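# Snap front panel onto computer tower with both arms

## Task

Mount the front panel on the computer tower's front face with its top edge upward and push it fully in so that each of the four pegs clicks into its hole. At the end the panel's door must be closed and the tower must stand upright.

## Robot and tools

Robot: two arms, left_arm and right_arm, each ending in a five-finger hand. right_arm has a right hand and left_arm a mirrored left hand. Calibrated bases: left_arm at (+0.039, +0.339, +0.040) m, quat_wxyz (+1.000, 0, 0, +0.029); right_arm at (-0.040, -0.347, +0.003) m, quat_wxyz (+1.000, 0, 0, -0.018). A post stands on the floor behind the arms, and a camera stand sits between them just behind the bases. Loose objects may occasionally get a small push from outside.

Frame: everything is given in the scene frame. Its origin is at table-top height, halfway between the nominal bases. +z is up, +x points out over the table, and left_arm is on the +y side. Image left and right do not follow these names. Each arm's hand point sits 0.05 m in front of the palm and 0.15 m from the wrist flange along the fingers. Its +z runs along the straight fingers and +y out of the palm. On the right hand +x points across the palm away from the thumb; on the left hand +x points toward the thumb. Straight fingers reach 0.06 to 0.07 m past the point, 0.06 m behind it along -y. A wrist bracket on the little-finger side can strike things.

execute_actions(actions, cameras): actions is a list of actions. Each action is a table of 1 to 15 rows, and each row is one 1/30 s control step. A shorter table repeats its last row up to step 15. Every row has 28 numbers in [-1, 1], one row covering both arms, in this order:
1. left_arm dx, dy, dz, rx, ry, rz
2. left hand little, ring, middle, index, thumb_bend, thumb_turn, force_limit, speed
3. right_arm dx, dy, dz, rx, ry, rz
4. right hand, same eight numbers as item 2.
The six pose numbers are an offset, not a pose. They are measured along the scene axes from that arm's Hand target as it stood when the action began, and every row counts from that same start. Sending the same offset again moves the arm further. 1.0 equals 0.6 m or 180 degrees, and rx, ry, rz together form one rotation vector about the hand point. Send six zeros to ask an arm for nothing new. The hand numbers are absolute targets: -1 means open or straight and +1 means closed or curled. For thumb_turn, -1 puts the thumb beside the palm and +1 in front of it. force_limit maps from -1 (about 0 N) to +1 (10 N, or 15 N for the two thumb motors). speed rises from near zero at -1 to full at +0.48 and stays full above that. No hand value means "keep". To leave a hand alone, repeat the eight numbers it was last sent. If it has never been sent any, use its hand_measured plus hand_force_limit and hand_speed. cameras is a list of names, ["all"], or []. Images come back when actions is empty or when cameras are requested.

move(target, speed, blend, blocking, cameras): target is one 28-number row, or a list of up to 15 rows. The pose numbers are again offsets along the scene axes. Every row in the list counts from the Hand targets at the moment the move starts, not from the row before. speed is each path's top speed in m/s, from 0.002 to 4.3 with default 0.25. Turn rate is capped at twice that value in rad/s. You may give one speed per target. blend, in metres, rounds the corners between targets; the default 0 stops at each one. A whole move is capped at 10 s. blocking=false returns after about 0.5 s while the move keeps running. Paths go straight and do not avoid obstacles or the other arm. Faster moves stray more and strike harder. The result adds a "move:" line: done, off_target, moving, held or fault, plus any limits (paced = pose clipped, held = steps withheld).

wait(seconds): 0 to 3600. Sends nothing new; a running move continues. stop(): brakes the running move. zoom_image(camera, region): region is [x0, y0, x1, y1] in pixels of that camera's newest image, at most 504 by 504. show_instructions(): shows the reference pages. finished_scene(scene=1): ends the scene for good.

Cameras: cam_head_left, cam_head_right, cam_high, cam_left_wrist, cam_right_wrist, each 896x504.

Results: end_effector_position (m) and end_effector_quat_wxyz are in the scene frame. Hand target is the last commanded pose after clipping, and it is the base for the next offsets. The result also gives joint positions, velocities and torques (torques carry offsets and noise; numbers 3 and 4 wrap at ±28 N m). The hand fields hand_measured, hand_stopped_by (moving/target/force/stalled/fault), hand_load_n (positive when the finger is pushed open), hand_force_limit and hand_speed all follow the same six-motor order. A grip that drops its object shows only as hand_load_n falling to about 0. Motor temperatures, a MOTOR HOT line near 85 °C, and FAULT lines also appear.

Motion quirks: each step, commanded orientation is limited to 40 degrees from the measured one. The arm often rests 1 to 3 cm short of the target, sometimes 5 cm, usually low. That gap is not a contact. The next execute_actions call, even with zero offsets, asks for the target again; otherwise send the missing distance. To release a push against something, command a point back past the hand. Joint ranges (rad): waist ±2.880, shoulder 0 to 3.142, elbow 0 to 3.019, wrist pitch -1.693 to 1.571, wrist yaw ±1.571, wrist roll ±2.094.

Gripping: with the thumb in front of the palm, the hand closes around parts about 0.035 to 0.065 m thick, or a handle down to 0.025 m. Thumb tip and index pad can pinch a light part up to about 0.08 m. For a gentle grip, close slowly (speed -0.94 or less). To squeeze harder, raise force_limit and send a target closed further than hand_measured. To loosen, send a target more open than hand_measured.

Avoid: dropping parts even a few mm, releasing a moving part, or letting anything leave the table, which fails the task. Do not slam into or hard-push the tower, fixed objects or the other arm, and keep the hands from touching each other. Do not overload fingers. Long heavy holds, stretched arms, or pushing at unreachable poses heat motors; at 100 °C that arm goes limp for 30 to 60 s.

Each tool is called after "Request:" by a JSON object that holds its "method" and its "body", one argument or row to a line.

Reference images:

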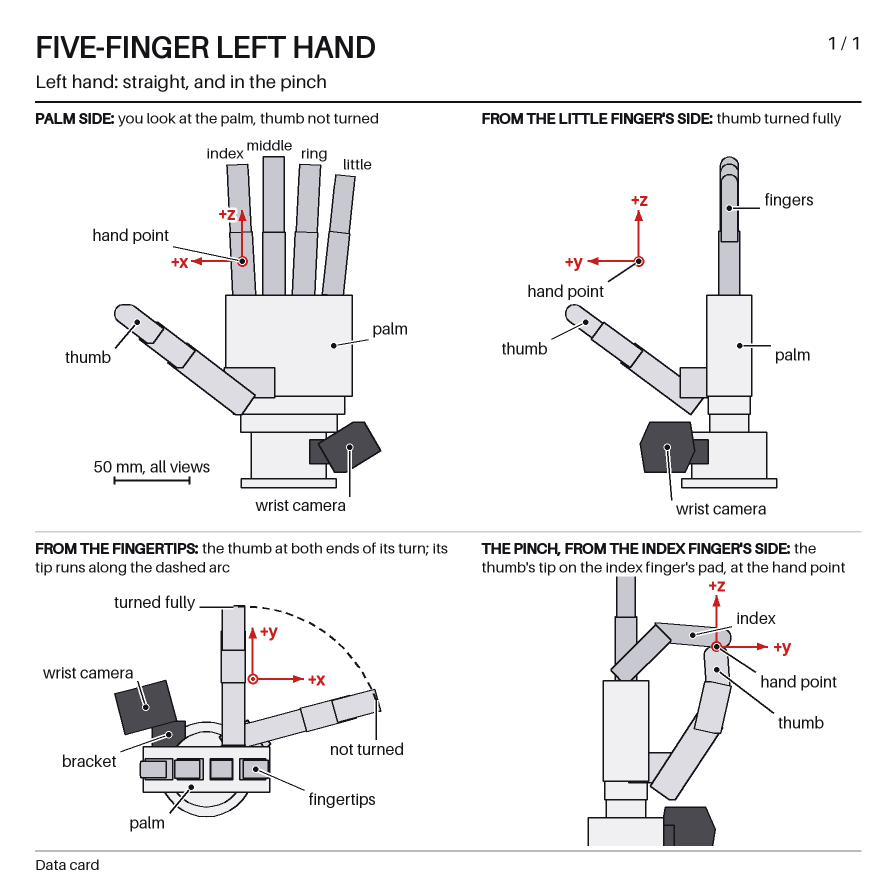

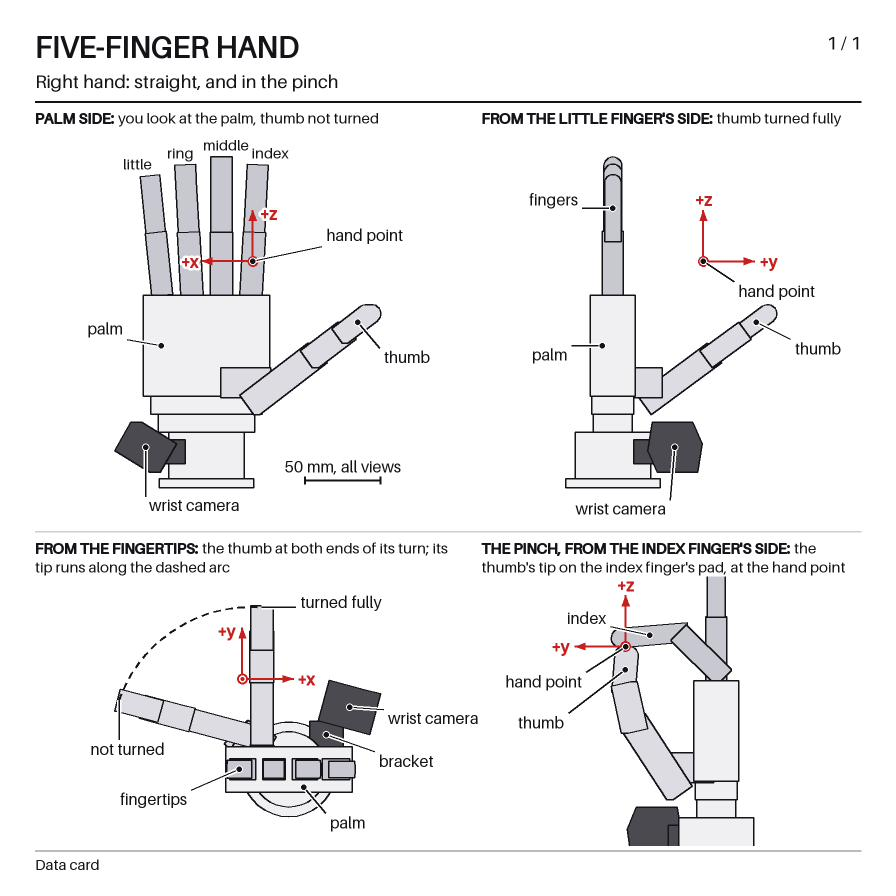

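## Session

Request:
{"method": "execute_actions", "body": {
  "actions": [],
  "cameras": ["all"]
}}

Scene clock: 0.00 s.
left_arm: end_effector_position=(+0.7210, +0.4142, +0.2504) hand_measured=(-1.000, -1.000, -1.000, -1.000, -1.000, -1.000) hand_load_n=(+0.0, +0.0, +0.0, +0.0, +0.0, +0.0) hand_stopped_by=(target, target, target, target, target, target) hand_force_limit=0.00 hand_speed=-0.80 end_effector_quat_wxyz=(+0.662, -0.040, +0.745, -0.070) | right_arm: end_effector_position=(+0.1285, -0.2404, +0.1067) hand_measured=(-1.000, -1.000, -1.000, -1.000, -1.000, -1.000) hand_load_n=(+0.0, +0.0, +0.0, +0.0, +0.0, +0.0) hand_stopped_by=(target, target, target, target, target, target) hand_force_limit=0.00 hand_speed=-0.80 end_effector_quat_wxyz=(+0.126, -0.381, +0.849, -0.343)
Joint positions: left_arm=[0.006 1.621 0.993 0.514 0.114 1.426] | right_arm=[1.076 0.85 0.586 -1.545 0.716 1.855]
Joint velocities: within noise
Joint torques (N m): no reading
Motor temperatures (°C): left_arm=[29 32 27 28 30 28] | right_arm=[31 30 32 27 29 27]
Heat: left arm: hottest shoulder 32 °C; right arm: hottest elbow 32 °C.
Hand target: left_arm +0.7279, +0.4146, +0.2707; +0.676, -0.038, +0.733, -0.070 | right_arm +0.1310, -0.2358, +0.1120; +0.131, -0.379, +0.851, -0.339

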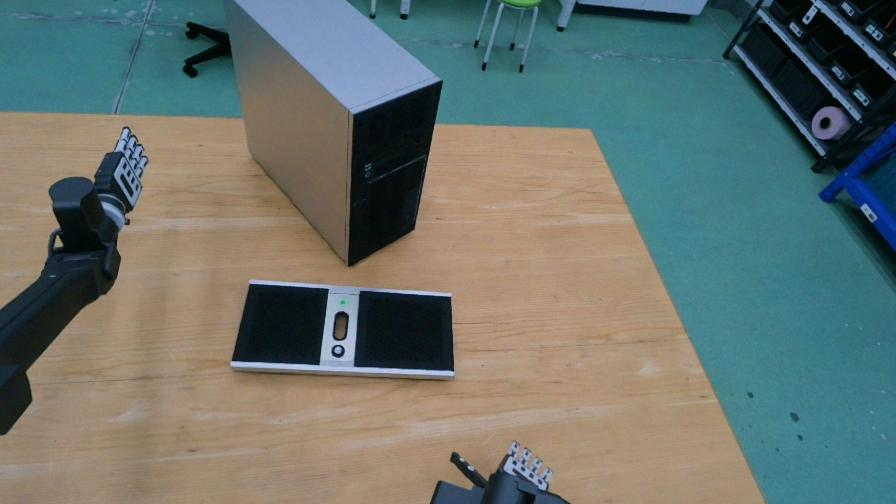

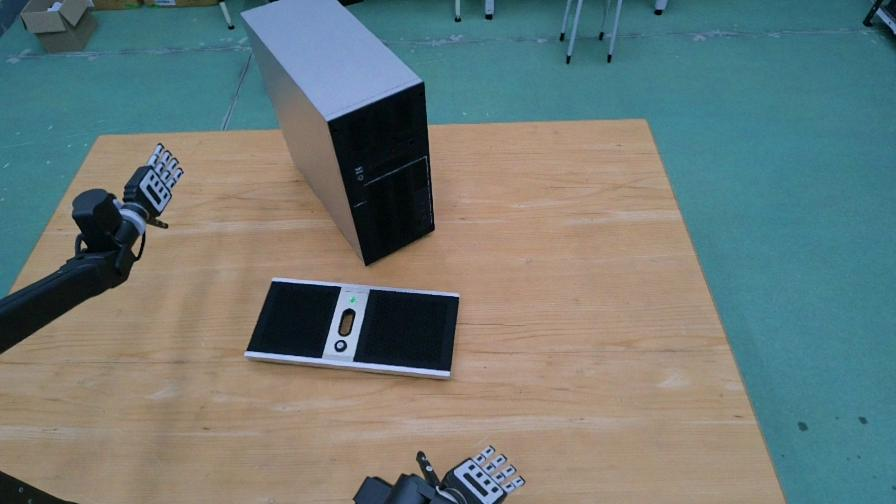

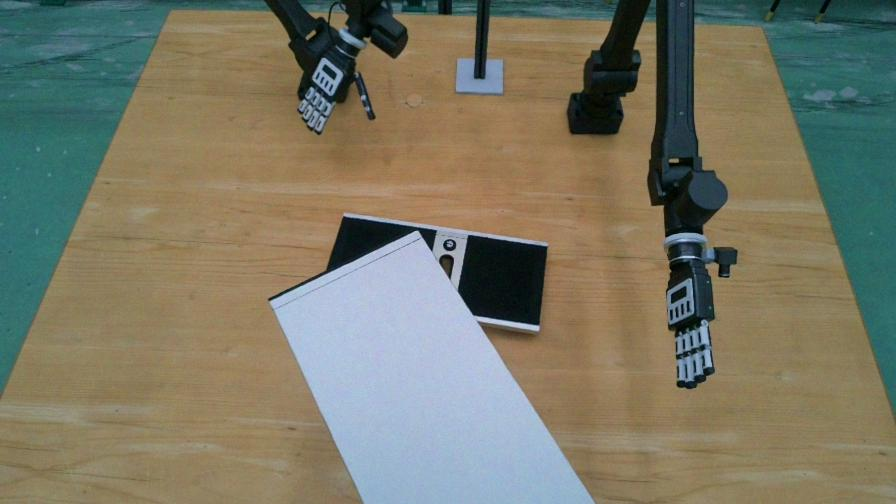

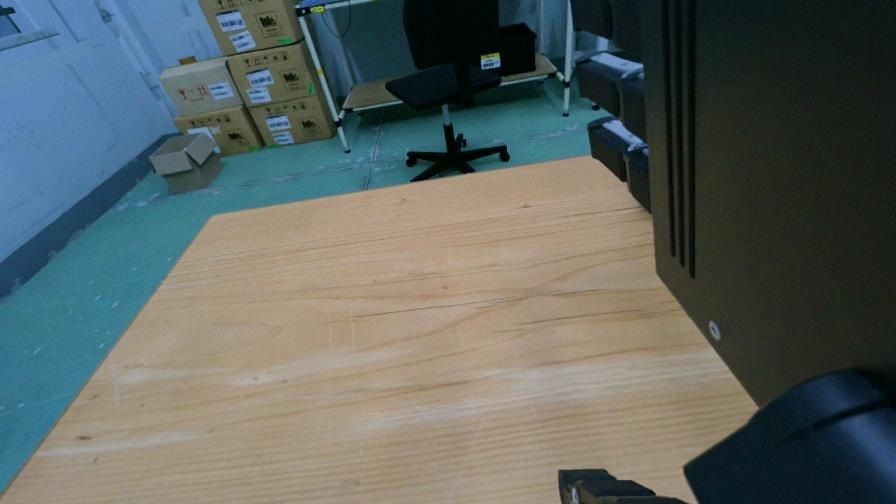

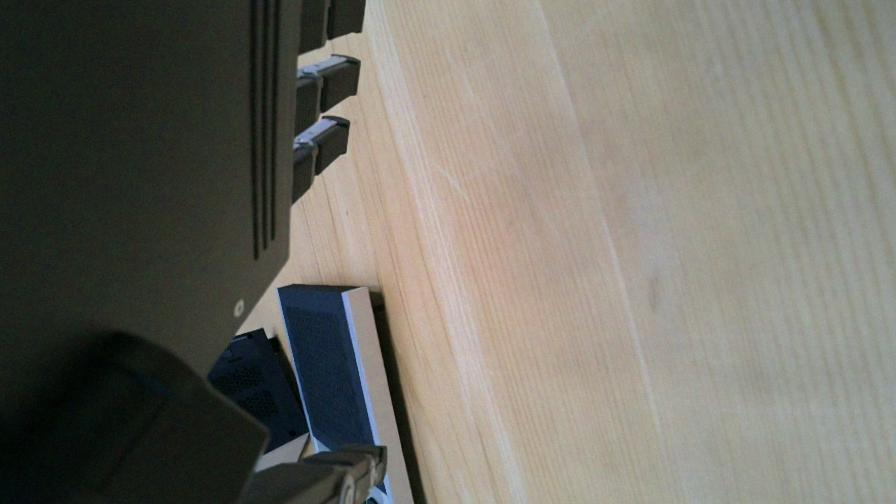

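Request:
{"method": "zoom_image", "body": {
  "camera": "cam_head_left",
  "region": [210, 260, 480, 400]
}}

Request:
{"method": "zoom_image", "body": {
  "camera": "cam_head_left",
  "region": [220, 0, 480, 280]
}}

Request:
{"method": "zoom_image", "body": {
  "camera": "cam_head_right",
  "region": [220, 0, 480, 280]
}}

Request:
{"method": "zoom_image", "body": {
  "camera": "cam_head_right",
  "region": [230, 260, 480, 400]
}}

Request:
{"method": "zoom_image", "body": {
  "camera": "cam_high",
  "region": [250, 180, 600, 504]
}}

Request:
{"method": "zoom_image", "body": {
  "camera": "cam_right_wrist",
  "region": [180, 250, 450, 504]
}}

Scaled by 1.867.

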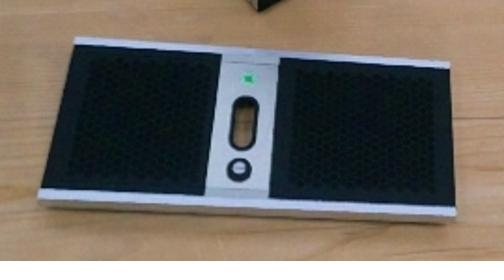

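Scaled by 1.800.

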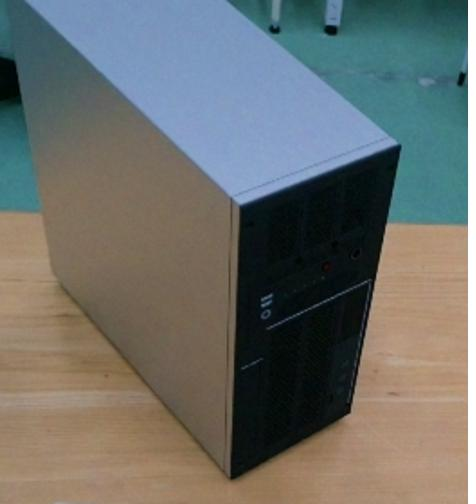

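Scaled by 1.800.

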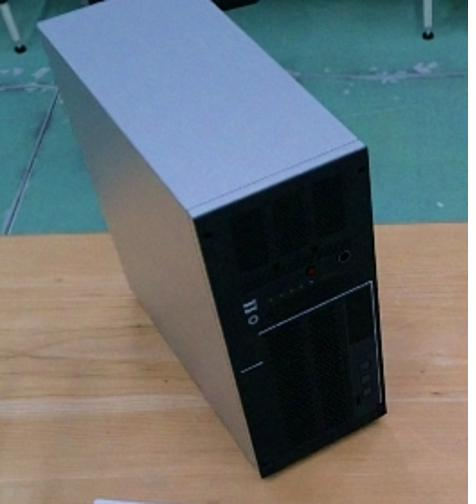

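Scaled by 2.016.

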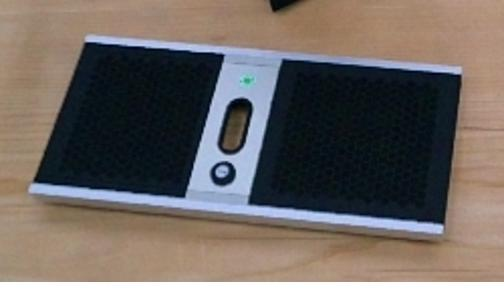

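Scaled by 1.440.

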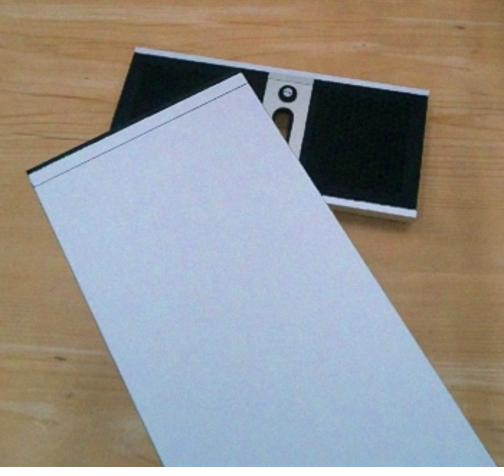

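Scaled by 1.867.

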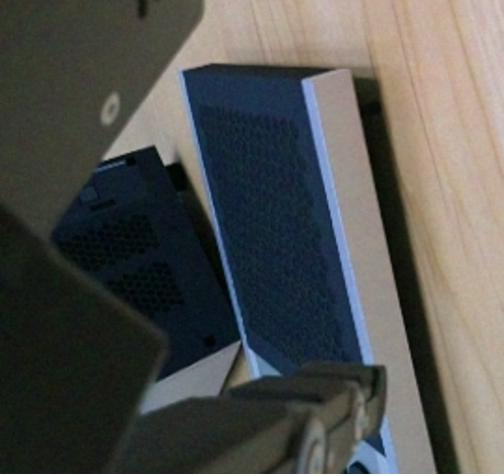

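Request:
{"method": "zoom_image", "body": {
  "camera": "cam_head_left",
  "region": [310, 280, 370, 380]
}}

Request:
{"method": "zoom_image", "body": {
  "camera": "cam_head_right",
  "region": [315, 280, 375, 370]
}}

Request:
{"method": "zoom_image", "body": {
  "camera": "cam_head_right",
  "region": [320, 80, 440, 200]
}}

Request:
{"method": "zoom_image", "body": {
  "camera": "cam_head_right",
  "region": [340, 150, 440, 270]
}}

Scaled by 5.040.

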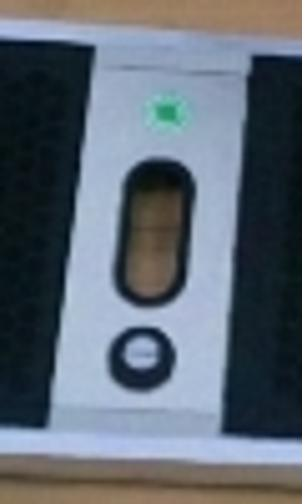

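Scaled by 5.600.

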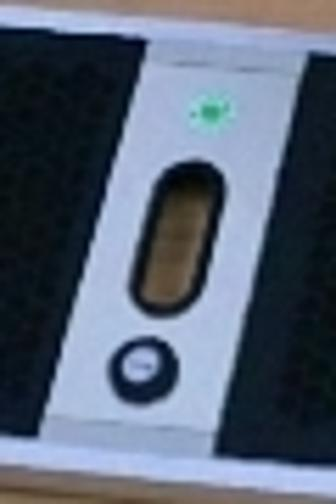

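Scaled by 4.200.

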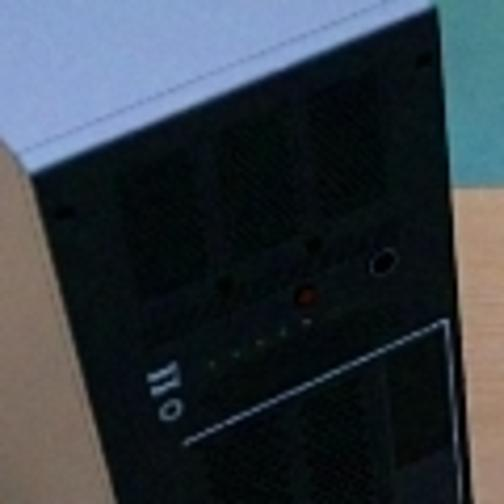

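Scaled by 4.200.

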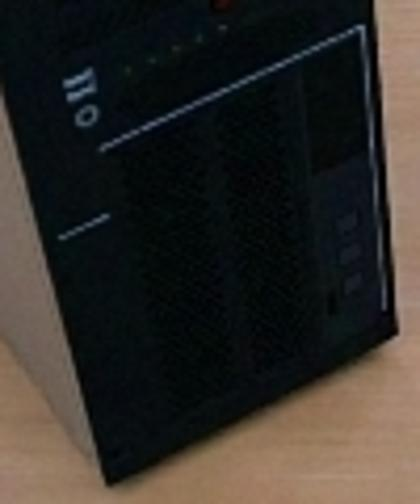

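Request:
{"method": "move", "body": {
  "target": [0,0,0,0,0,0,-1,-1,-1,-1,-1,-1,0,-0.8,0.115,0.027,0.447,0.3087,-0.138,-0.1485,-1,-1,-1,-1,-1,-1,0,-0.8],
  "cameras": ["all"]
}}

Scene clock: 18.50 s.
left_arm: end_effector_position=(+0.7210, +0.4142, +0.2504) hand_measured=(-1.000, -1.000, -1.000, -1.000, -1.000, -1.000) hand_load_n=(+0.0, +0.0, +0.0, +0.0, +0.0, +0.0) hand_stopped_by=(target, target, target, target, target, target) hand_force_limit=0.00 hand_speed=-0.80 end_effector_quat_wxyz=(+0.662, -0.040, +0.745, -0.070) | right_arm: end_effector_position=(+0.1971, -0.2209, +0.3498) hand_measured=(-1.000, -1.000, -1.000, -1.000, -1.000, -1.000) hand_load_n=(+0.0, -0.5, +0.0, +0.0, +0.0, -0.5) hand_stopped_by=(target, target, target, target, target, target) hand_force_limit=0.00 hand_speed=-0.80 end_effector_quat_wxyz=(+0.358, -0.028, +0.933, -0.011)
Joint positions: left_arm=[0.006 1.621 0.993 0.514 0.114 1.426] | right_arm=[0.679 0.491 0.935 -1.391 0.413 2.018]
Joint velocities: left_arm=[-0.005 -0.005 0.002 0.007 -0.007 -0.168] | right_arm=[within noise]
Joint torques (N m): left_arm=[0.67 -12.75 10.19 1.98 0.2 0.07] | right_arm=[-0.26 1.26 14.16 2.07 0.46 0.15]
Heat: left arm: hottest shoulder 32 °C; right arm: hottest elbow 34 °C.
Hand target: left_arm +0.7279, +0.4146, +0.2707; +0.676, -0.038, +0.733, -0.070 | right_arm +0.2000, -0.2196, +0.3803; +0.383, +0.000, +0.924, +0.000
Off the commanded pose: left_arm 0.022 m, 2 deg | right_arm 0.031 m, 5 deg.
joint sent to its limit (right arm) — joint 6 (wrist roll), upper limit. The joint targets still meet the commanded pose.
move: off_target (right_arm)

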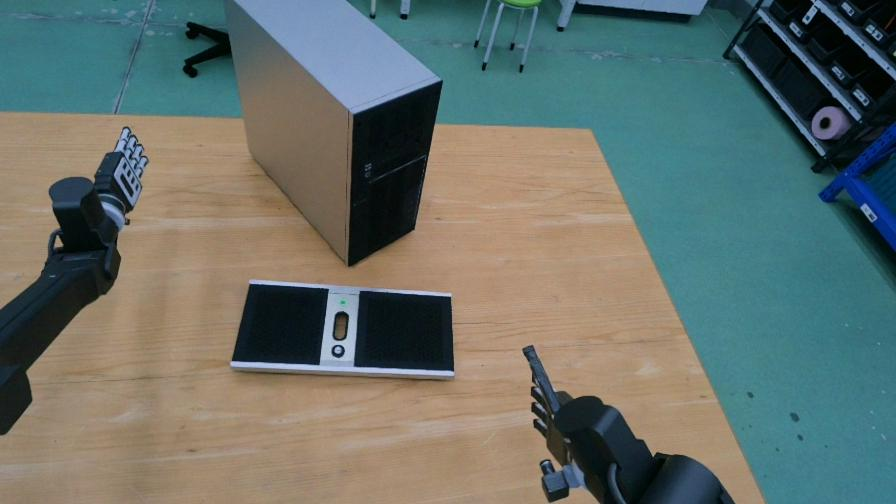

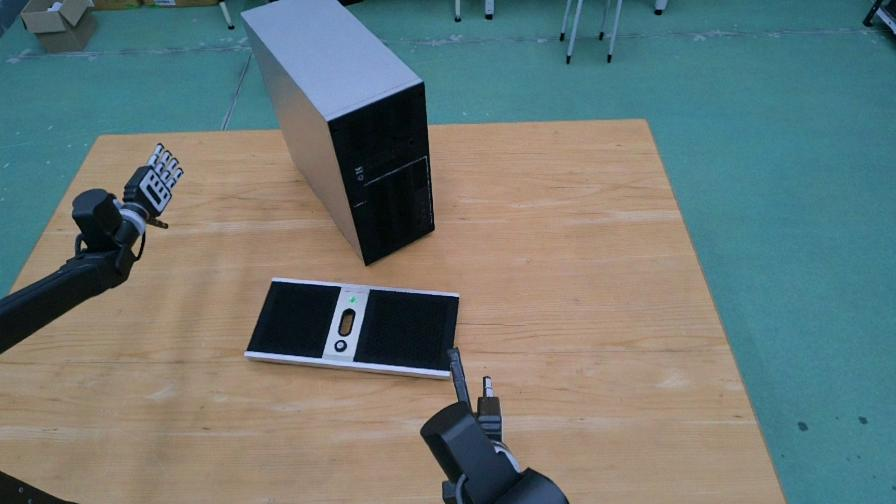

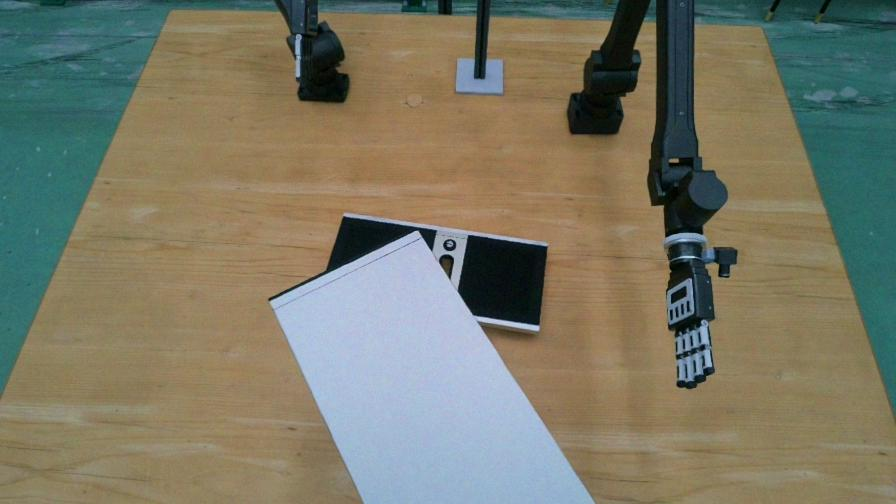

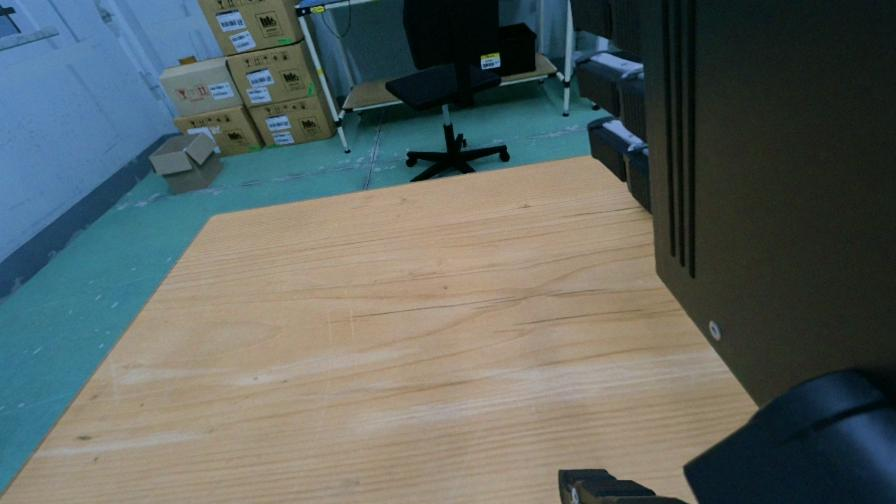

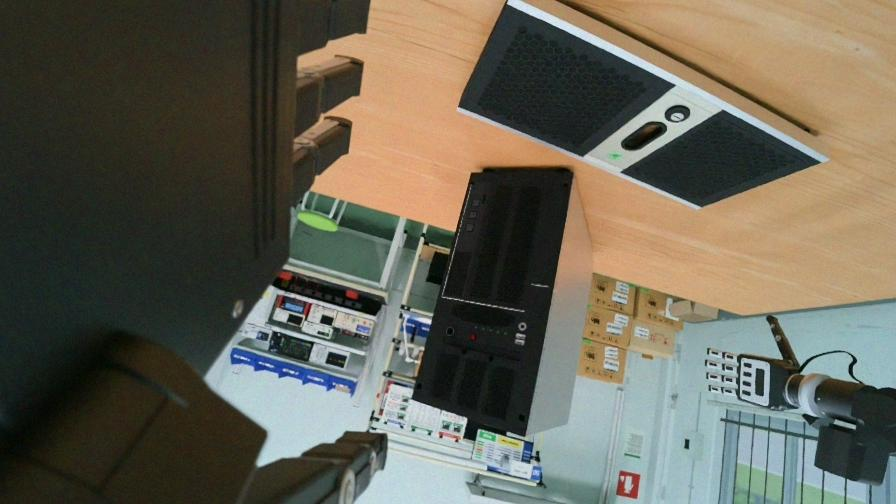

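Request:
{"method": "zoom_image", "body": {
  "camera": "cam_right_wrist",
  "region": [400, 150, 620, 440]
}}

Request:
{"method": "zoom_image", "body": {
  "camera": "cam_right_wrist",
  "region": [440, 0, 840, 220]
}}

Request:
{"method": "zoom_image", "body": {
  "camera": "cam_right_wrist",
  "region": [580, 80, 710, 190]
}}

Scaled by 1.738.

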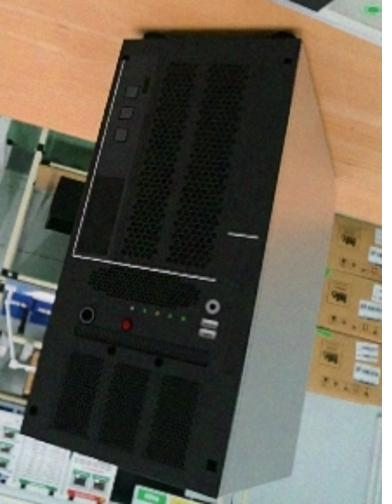

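Scaled by 1.260.

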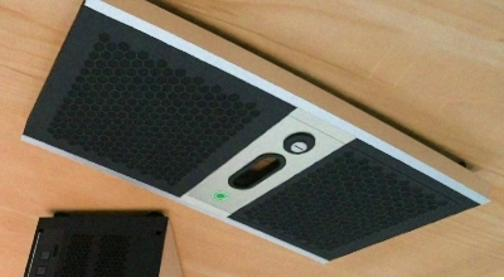

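Scaled by 3.877.

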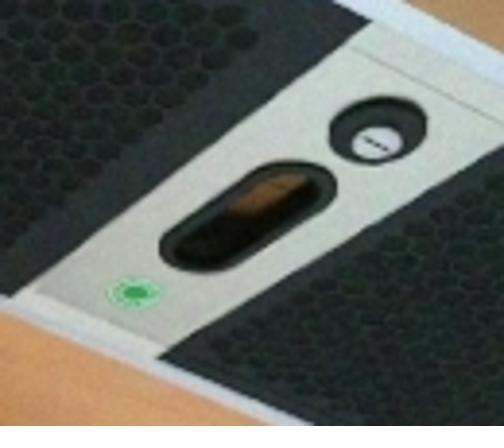

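Request:
{"method": "move", "body": {
  "target": [0,0,0,0,0,0,-1,-1,-1,-1,-1,-1,0,-0.8,0.1,0.0,-0.33,0,-0.139,0,-1,-1,-1,-1,-1,-1,0,-0.8],
  "cameras": ["cam_head_left", "cam_right_wrist", "cam_high"]
}}

Scene clock: 27.53 s.
left_arm: end_effector_position=(+0.7210, +0.4142, +0.2504) hand_measured=(-1.000, -1.000, -1.000, -1.000, -1.000, -1.000) hand_load_n=(+0.0, +0.0, +0.0, +0.0, +0.0, +0.0) hand_stopped_by=(target, target, target, target, target, target) hand_force_limit=0.00 hand_speed=-0.80 end_effector_quat_wxyz=(+0.662, -0.040, +0.745, -0.070) | right_arm: end_effector_position=(+0.2595, -0.2180, +0.1872) hand_measured=(-1.000, -1.000, -1.000, -1.000, -1.000, -1.000) hand_load_n=(+0.0, +0.0, +0.0, +0.0, +0.0, +0.0) hand_stopped_by=(target, target, target, target, target, target) hand_force_limit=0.00 hand_speed=-0.80 end_effector_quat_wxyz=(+0.574, +0.001, +0.819, +0.004)
Joint positions: left_arm=[0.006 1.621 0.993 0.514 0.114 1.426] | right_arm=[0.611 0.304 0.15 -0.253 0.532 1.794]
Joint torques (N m): left_arm=[0.67 -12.69 10.25 1.95 0.18 0.07] | right_arm=[-1.03 0.91 10.61 2.7 0.22 -0.08]
Heat: left arm: hottest shoulder 33 °C; right arm: hottest elbow 35 °C.
Hand target: left_arm +0.7279, +0.4146, +0.2707; +0.676, -0.038, +0.733, -0.070 | right_arm +0.2601, -0.2196, +0.1823; +0.574, +0.000, +0.819, +0.000
Off the commanded pose: left_arm 0.022 m, 2 deg | right_arm 0.005 m, 0 deg.
move: done
Images, in order (width x height): cam_head_left 896x504, cam_high 896x504, cam_right_wrist 896x504.

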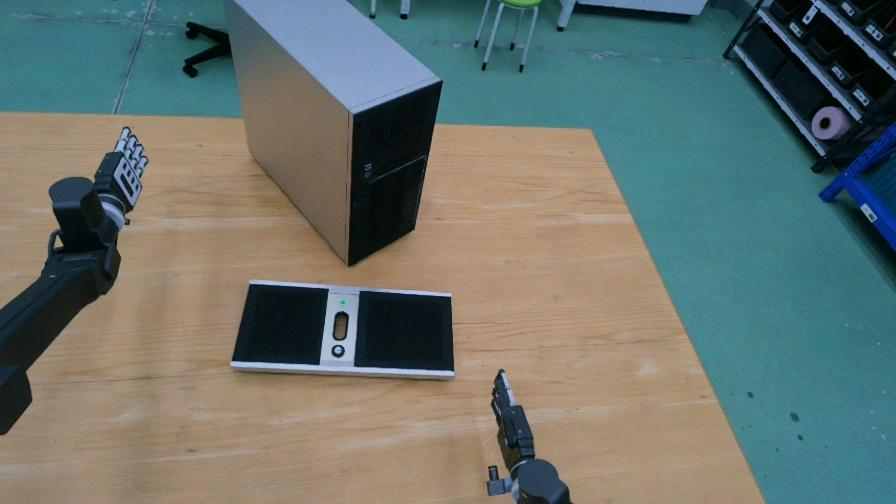

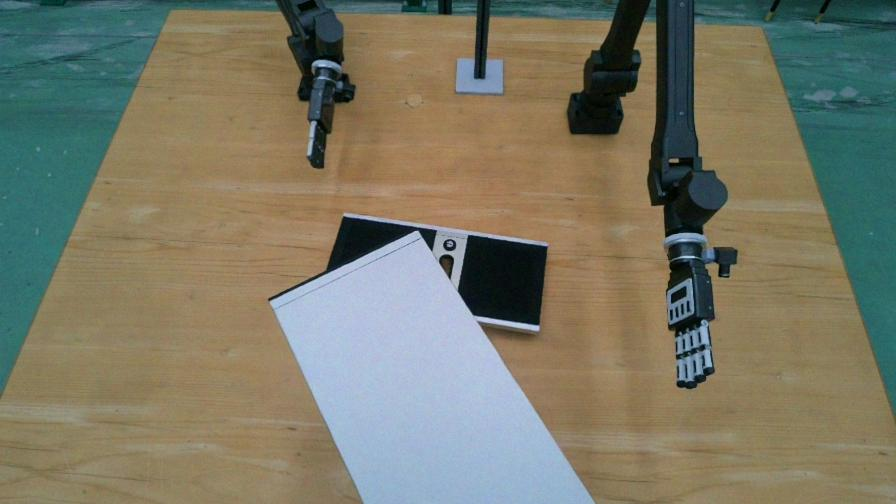

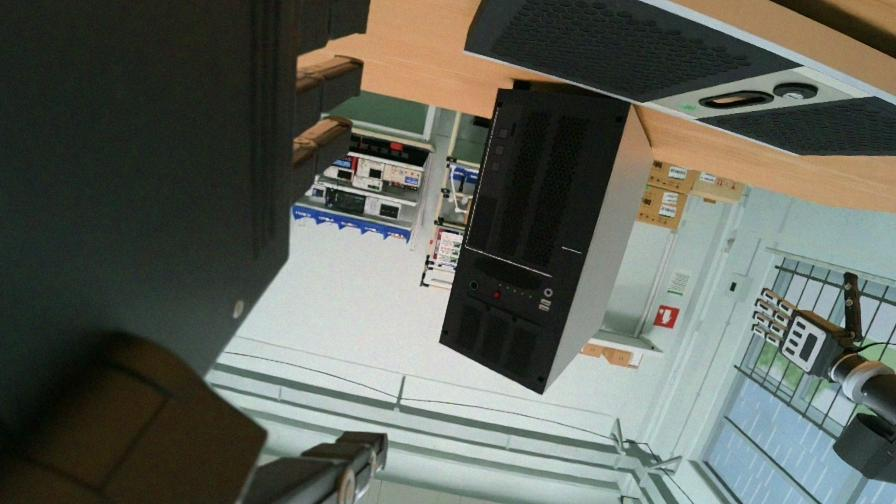

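Request:
{"method": "zoom_image", "body": {
  "camera": "cam_right_wrist",
  "region": [430, 60, 680, 400]
}}

Request:
{"method": "zoom_image", "body": {
  "camera": "cam_right_wrist",
  "region": [440, 0, 896, 170]
}}

Request:
{"method": "zoom_image", "body": {
  "camera": "cam_right_wrist",
  "region": [650, 50, 896, 170]
}}

Scaled by 1.482.

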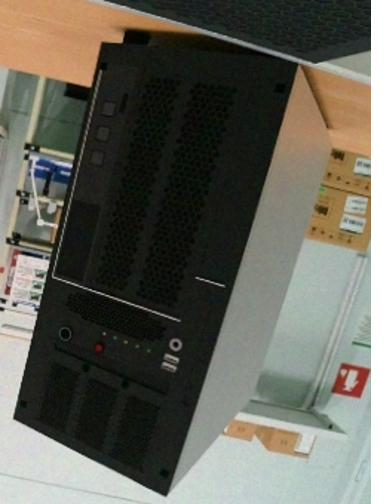

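Scaled by 1.105.

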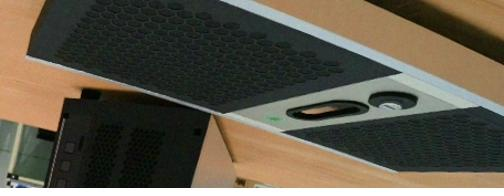

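Scaled by 2.049.

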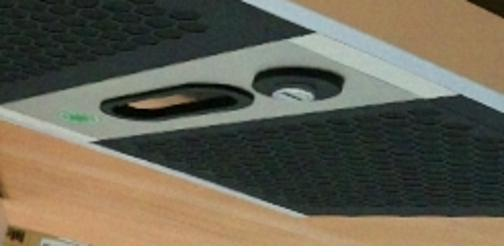

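Request:
{"method": "move", "body": {
  "target": [0,0,0,0,0,0,-1,-1,-1,-1,-1,-1,0,-0.8,-0.0335,-0.0923,-0.12,-0.4945,-0.087,0.087,-1,-1,-1,-1,-1,-1,0,-0.8],
  "cameras": ["cam_head_left", "cam_right_wrist"]
}}

Scene clock: 35.93 s.
left_arm: end_effector_position=(+0.7210, +0.4142, +0.2504) hand_measured=(-1.000, -1.000, -1.000, -1.000, -1.000, -1.000) hand_load_n=(+0.0, +0.0, -0.5, +0.0, +0.0, +0.0) hand_stopped_by=(target, target, target, target, target, target) hand_force_limit=0.00 hand_speed=-0.80 end_effector_quat_wxyz=(+0.662, -0.040, +0.745, -0.070) | right_arm: end_effector_position=(+0.2500, -0.2478, +0.1491) hand_measured=(-1.000, -1.000, -1.000, -1.000, -1.000, -1.000) hand_load_n=(+0.0, +0.0, +0.0, +0.0, +0.0, -0.5) hand_stopped_by=(target, target, target, target, target, target) hand_force_limit=0.00 hand_speed=-0.80 end_effector_quat_wxyz=(+0.581, -0.299, +0.696, -0.297)
Joint positions: left_arm=[0.006 1.621 0.993 0.514 0.114 1.426] | right_arm=[0.513 0.145 0.045 -0.075 0.538 0.782]
Joint torques (N m): left_arm=[0.79 -12.51 10.24 1.95 0.2 0.06] | right_arm=[0.26 1.38 11.74 2.25 0.31 0.1]
Heat: left arm: hottest shoulder 33 °C; right arm: hottest elbow 36 °C.
Hand target: left_arm +0.7279, +0.4146, +0.2707; +0.676, -0.038, +0.733, -0.070 | right_arm +0.2500, -0.2477, +0.1489; +0.580, -0.299, +0.697, -0.296 (not the last commanded pose)
Off the commanded pose: left_arm 0.022 m, 2 deg | right_arm 0.048 m, 41 deg.
move: held (right_arm; a check stopped the path); limits=held
pose unreachable (right arm): on one or more control steps of this call, first in action 0 (counted from 0), this arm could not follow its commanded pose, so it was not sent that pose on those steps. It may still have moved: this result reports where it is.
cause: moving toward the commanded pose would bring two parts of the arm too close to each other (joints 2 (shoulder) and 3 (elbow) lie between them).

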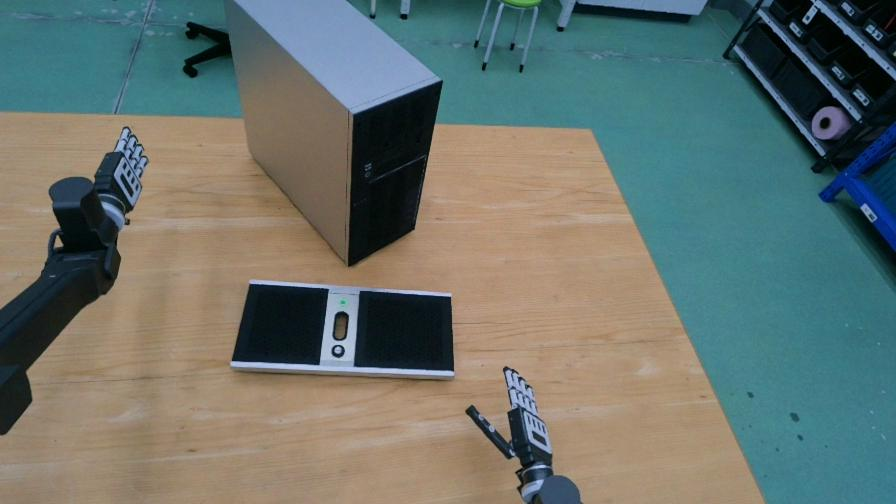

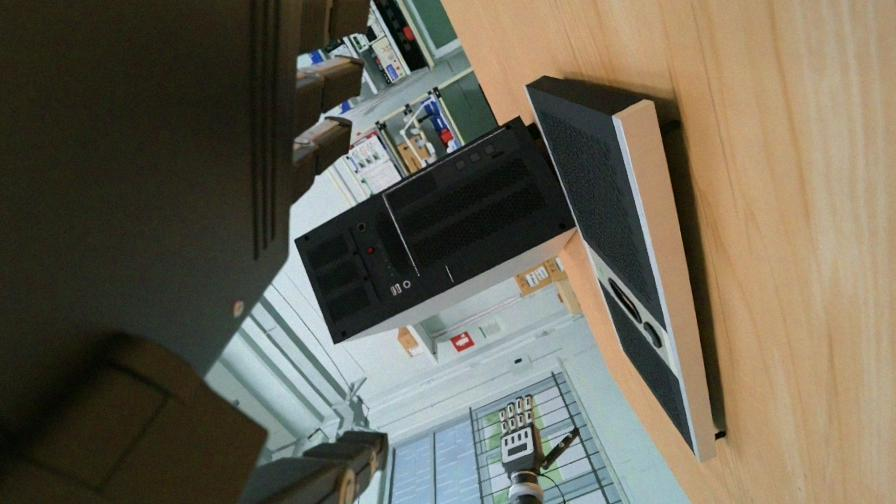

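Request:
{"method": "zoom_image", "body": {
  "camera": "cam_right_wrist",
  "region": [500, 60, 780, 280]
}}

Request:
{"method": "zoom_image", "body": {
  "camera": "cam_right_wrist",
  "region": [560, 220, 780, 480]
}}

Scaled by 1.800.

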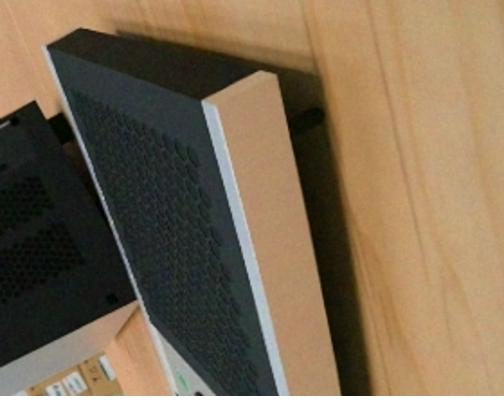

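Scaled by 1.938.

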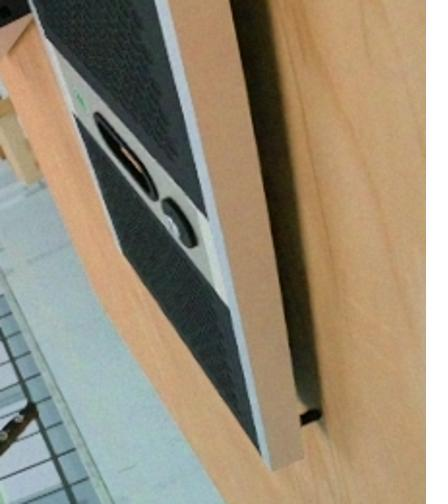

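Request:
{"method": "zoom_image", "body": {
  "camera": "cam_right_wrist",
  "region": [280, 110, 600, 350]
}}

Request:
{"method": "zoom_image", "body": {
  "camera": "cam_right_wrist",
  "region": [450, 110, 590, 250]
}}

Request:
{"method": "zoom_image", "body": {
  "camera": "cam_right_wrist",
  "region": [285, 190, 425, 350]
}}

Scaled by 1.575.

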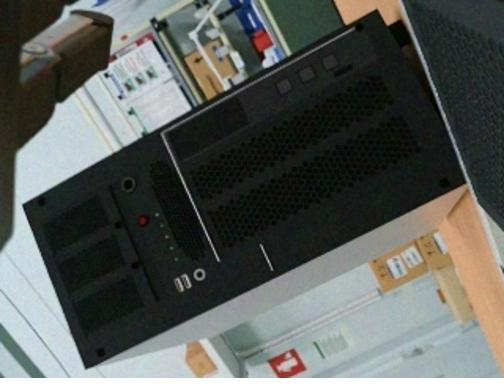

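Scaled by 3.600.

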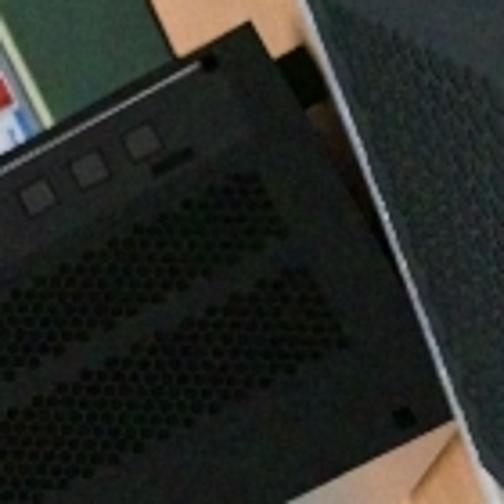

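Scaled by 3.150.

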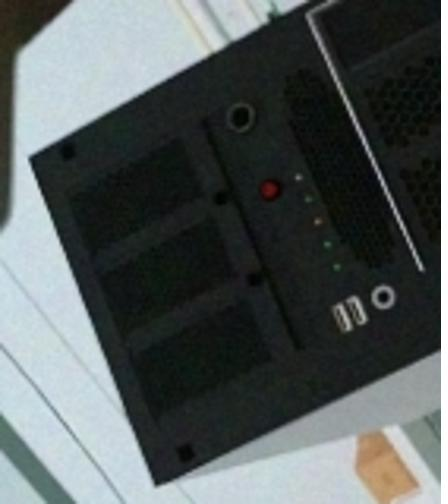

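Request:
{"method": "move", "body": {
  "target": [
    [0,0,0,-0.470,0.024,0.037,-1,-1,-1,-1,-1,-1,0,-0.8,0.133,-0.004,0.4185,-0.194,0.2003,0.1212,-1,-1,-1,-1,-1,-1,0,-0.8],
    [-0.213,-0.141,0.049,-0.3234,0.398,0.371,-1,-1,-1,-1,-1,-1,0,-0.8,0.133,-0.004,0.4185,-0.194,0.2003,0.1212,-1,-1,-1,-1,-1,-1,0,-0.8]
  ],
  "blend": 0.05,
  "cameras": ["all"]
}}

Scene clock: 101.63 s.
left_arm: end_effector_position=(+0.5949, +0.3370, +0.2831) hand_measured=(-1.000, -1.000, -1.000, -1.000, -1.000, -1.000) hand_load_n=(+0.0, +0.0, +0.0, +0.0, +0.0, +0.0) hand_stopped_by=(target, target, target, target, target, target) hand_force_limit=0.00 hand_speed=-0.80 end_effector_quat_wxyz=(-0.018, +0.707, -0.707, +0.020) | right_arm: end_effector_position=(+0.3239, -0.2509, +0.3779) hand_measured=(-1.000, -1.000, -1.000, -1.000, -1.000, -1.000) hand_load_n=(+0.0, +0.0, +0.0, +0.0, +0.0, +0.0) hand_stopped_by=(target, target, target, target, target, target) hand_force_limit=0.00 hand_speed=-0.80 end_effector_quat_wxyz=(-0.260, +0.655, -0.659, +0.262)
Joint positions: left_arm=[-0.007 1.947 2.095 -1.665 0.006 0.05] | right_arm=[0.274 0.993 1.333 -1.171 0.167 0.18]
Joint torques (N m): left_arm=[-0.15 -16.21 11.36 0.02 0.09 -0.11] | right_arm=[-0.79 -4.25 15.71 1.13 0.34 -0.07]
Motor temperatures (°C): left_arm=[29 34 33 28 30 28] | right_arm=[30 30 42 28 29 27]
Heat: left arm: hottest shoulder 34 °C; right arm: hottest elbow 42 °C.
Hand target: left_arm +0.6001, +0.3301, +0.3004; -0.001, +0.707, -0.707, +0.000 | right_arm +0.3299, -0.2501, +0.4000; -0.271, +0.653, -0.653, +0.271
Off the commanded pose: left_arm 0.019 m, 3 deg | right_arm 0.023 m, 2 deg.
joint sent to its limit (left arm) — joint 4 (wrist pitch), lower limit. The joint targets are off in orientation, not in position.
move: off_target (left_arm, right_arm)

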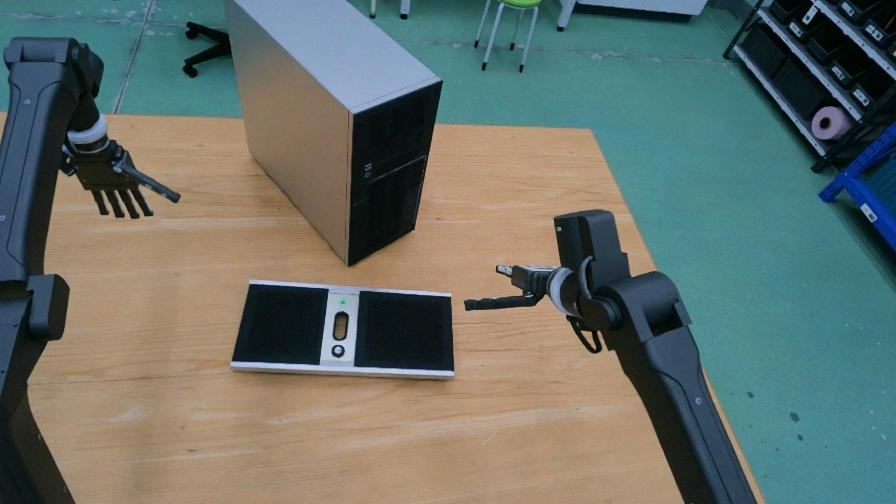

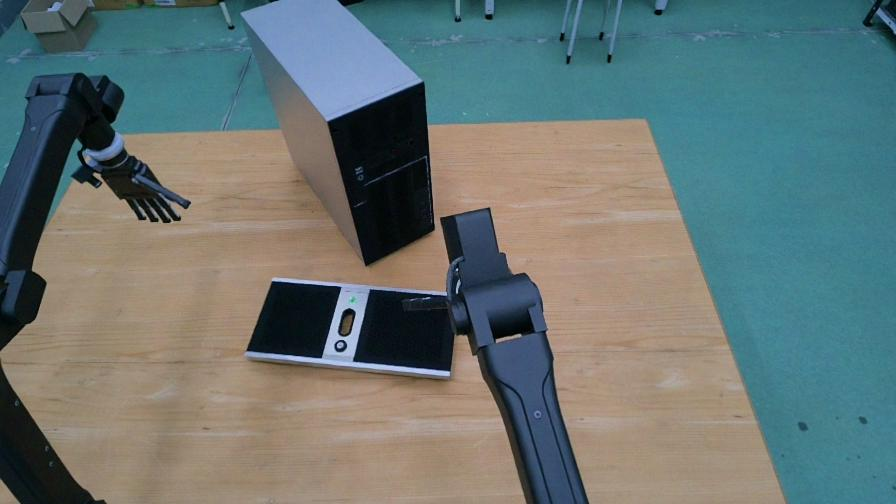

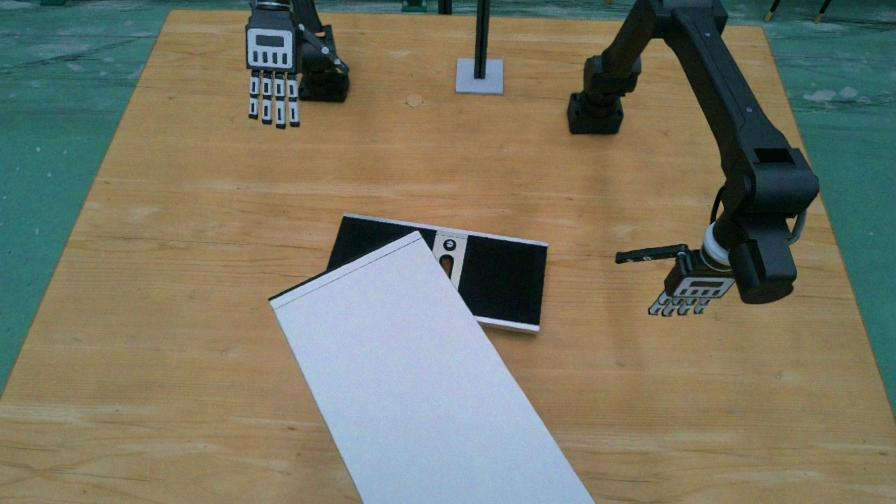

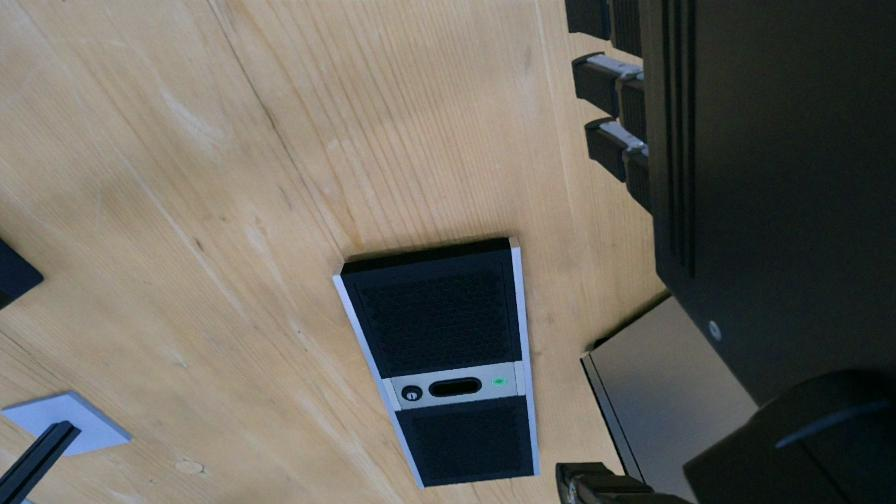

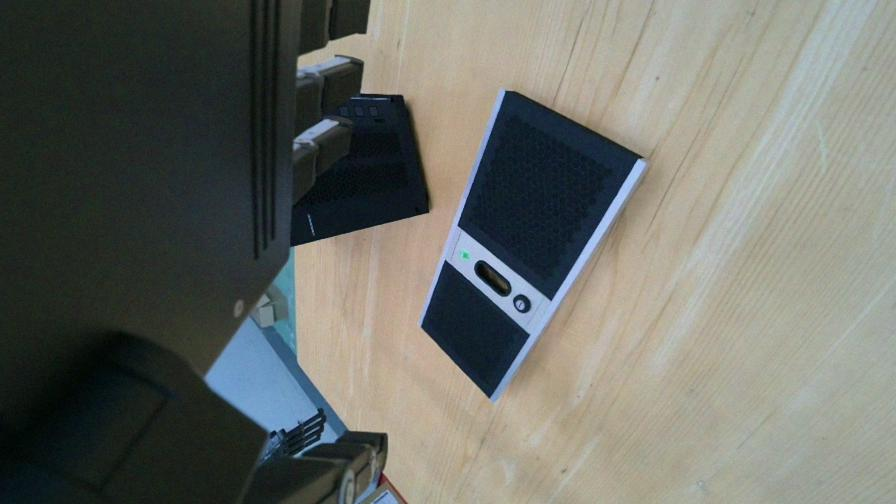

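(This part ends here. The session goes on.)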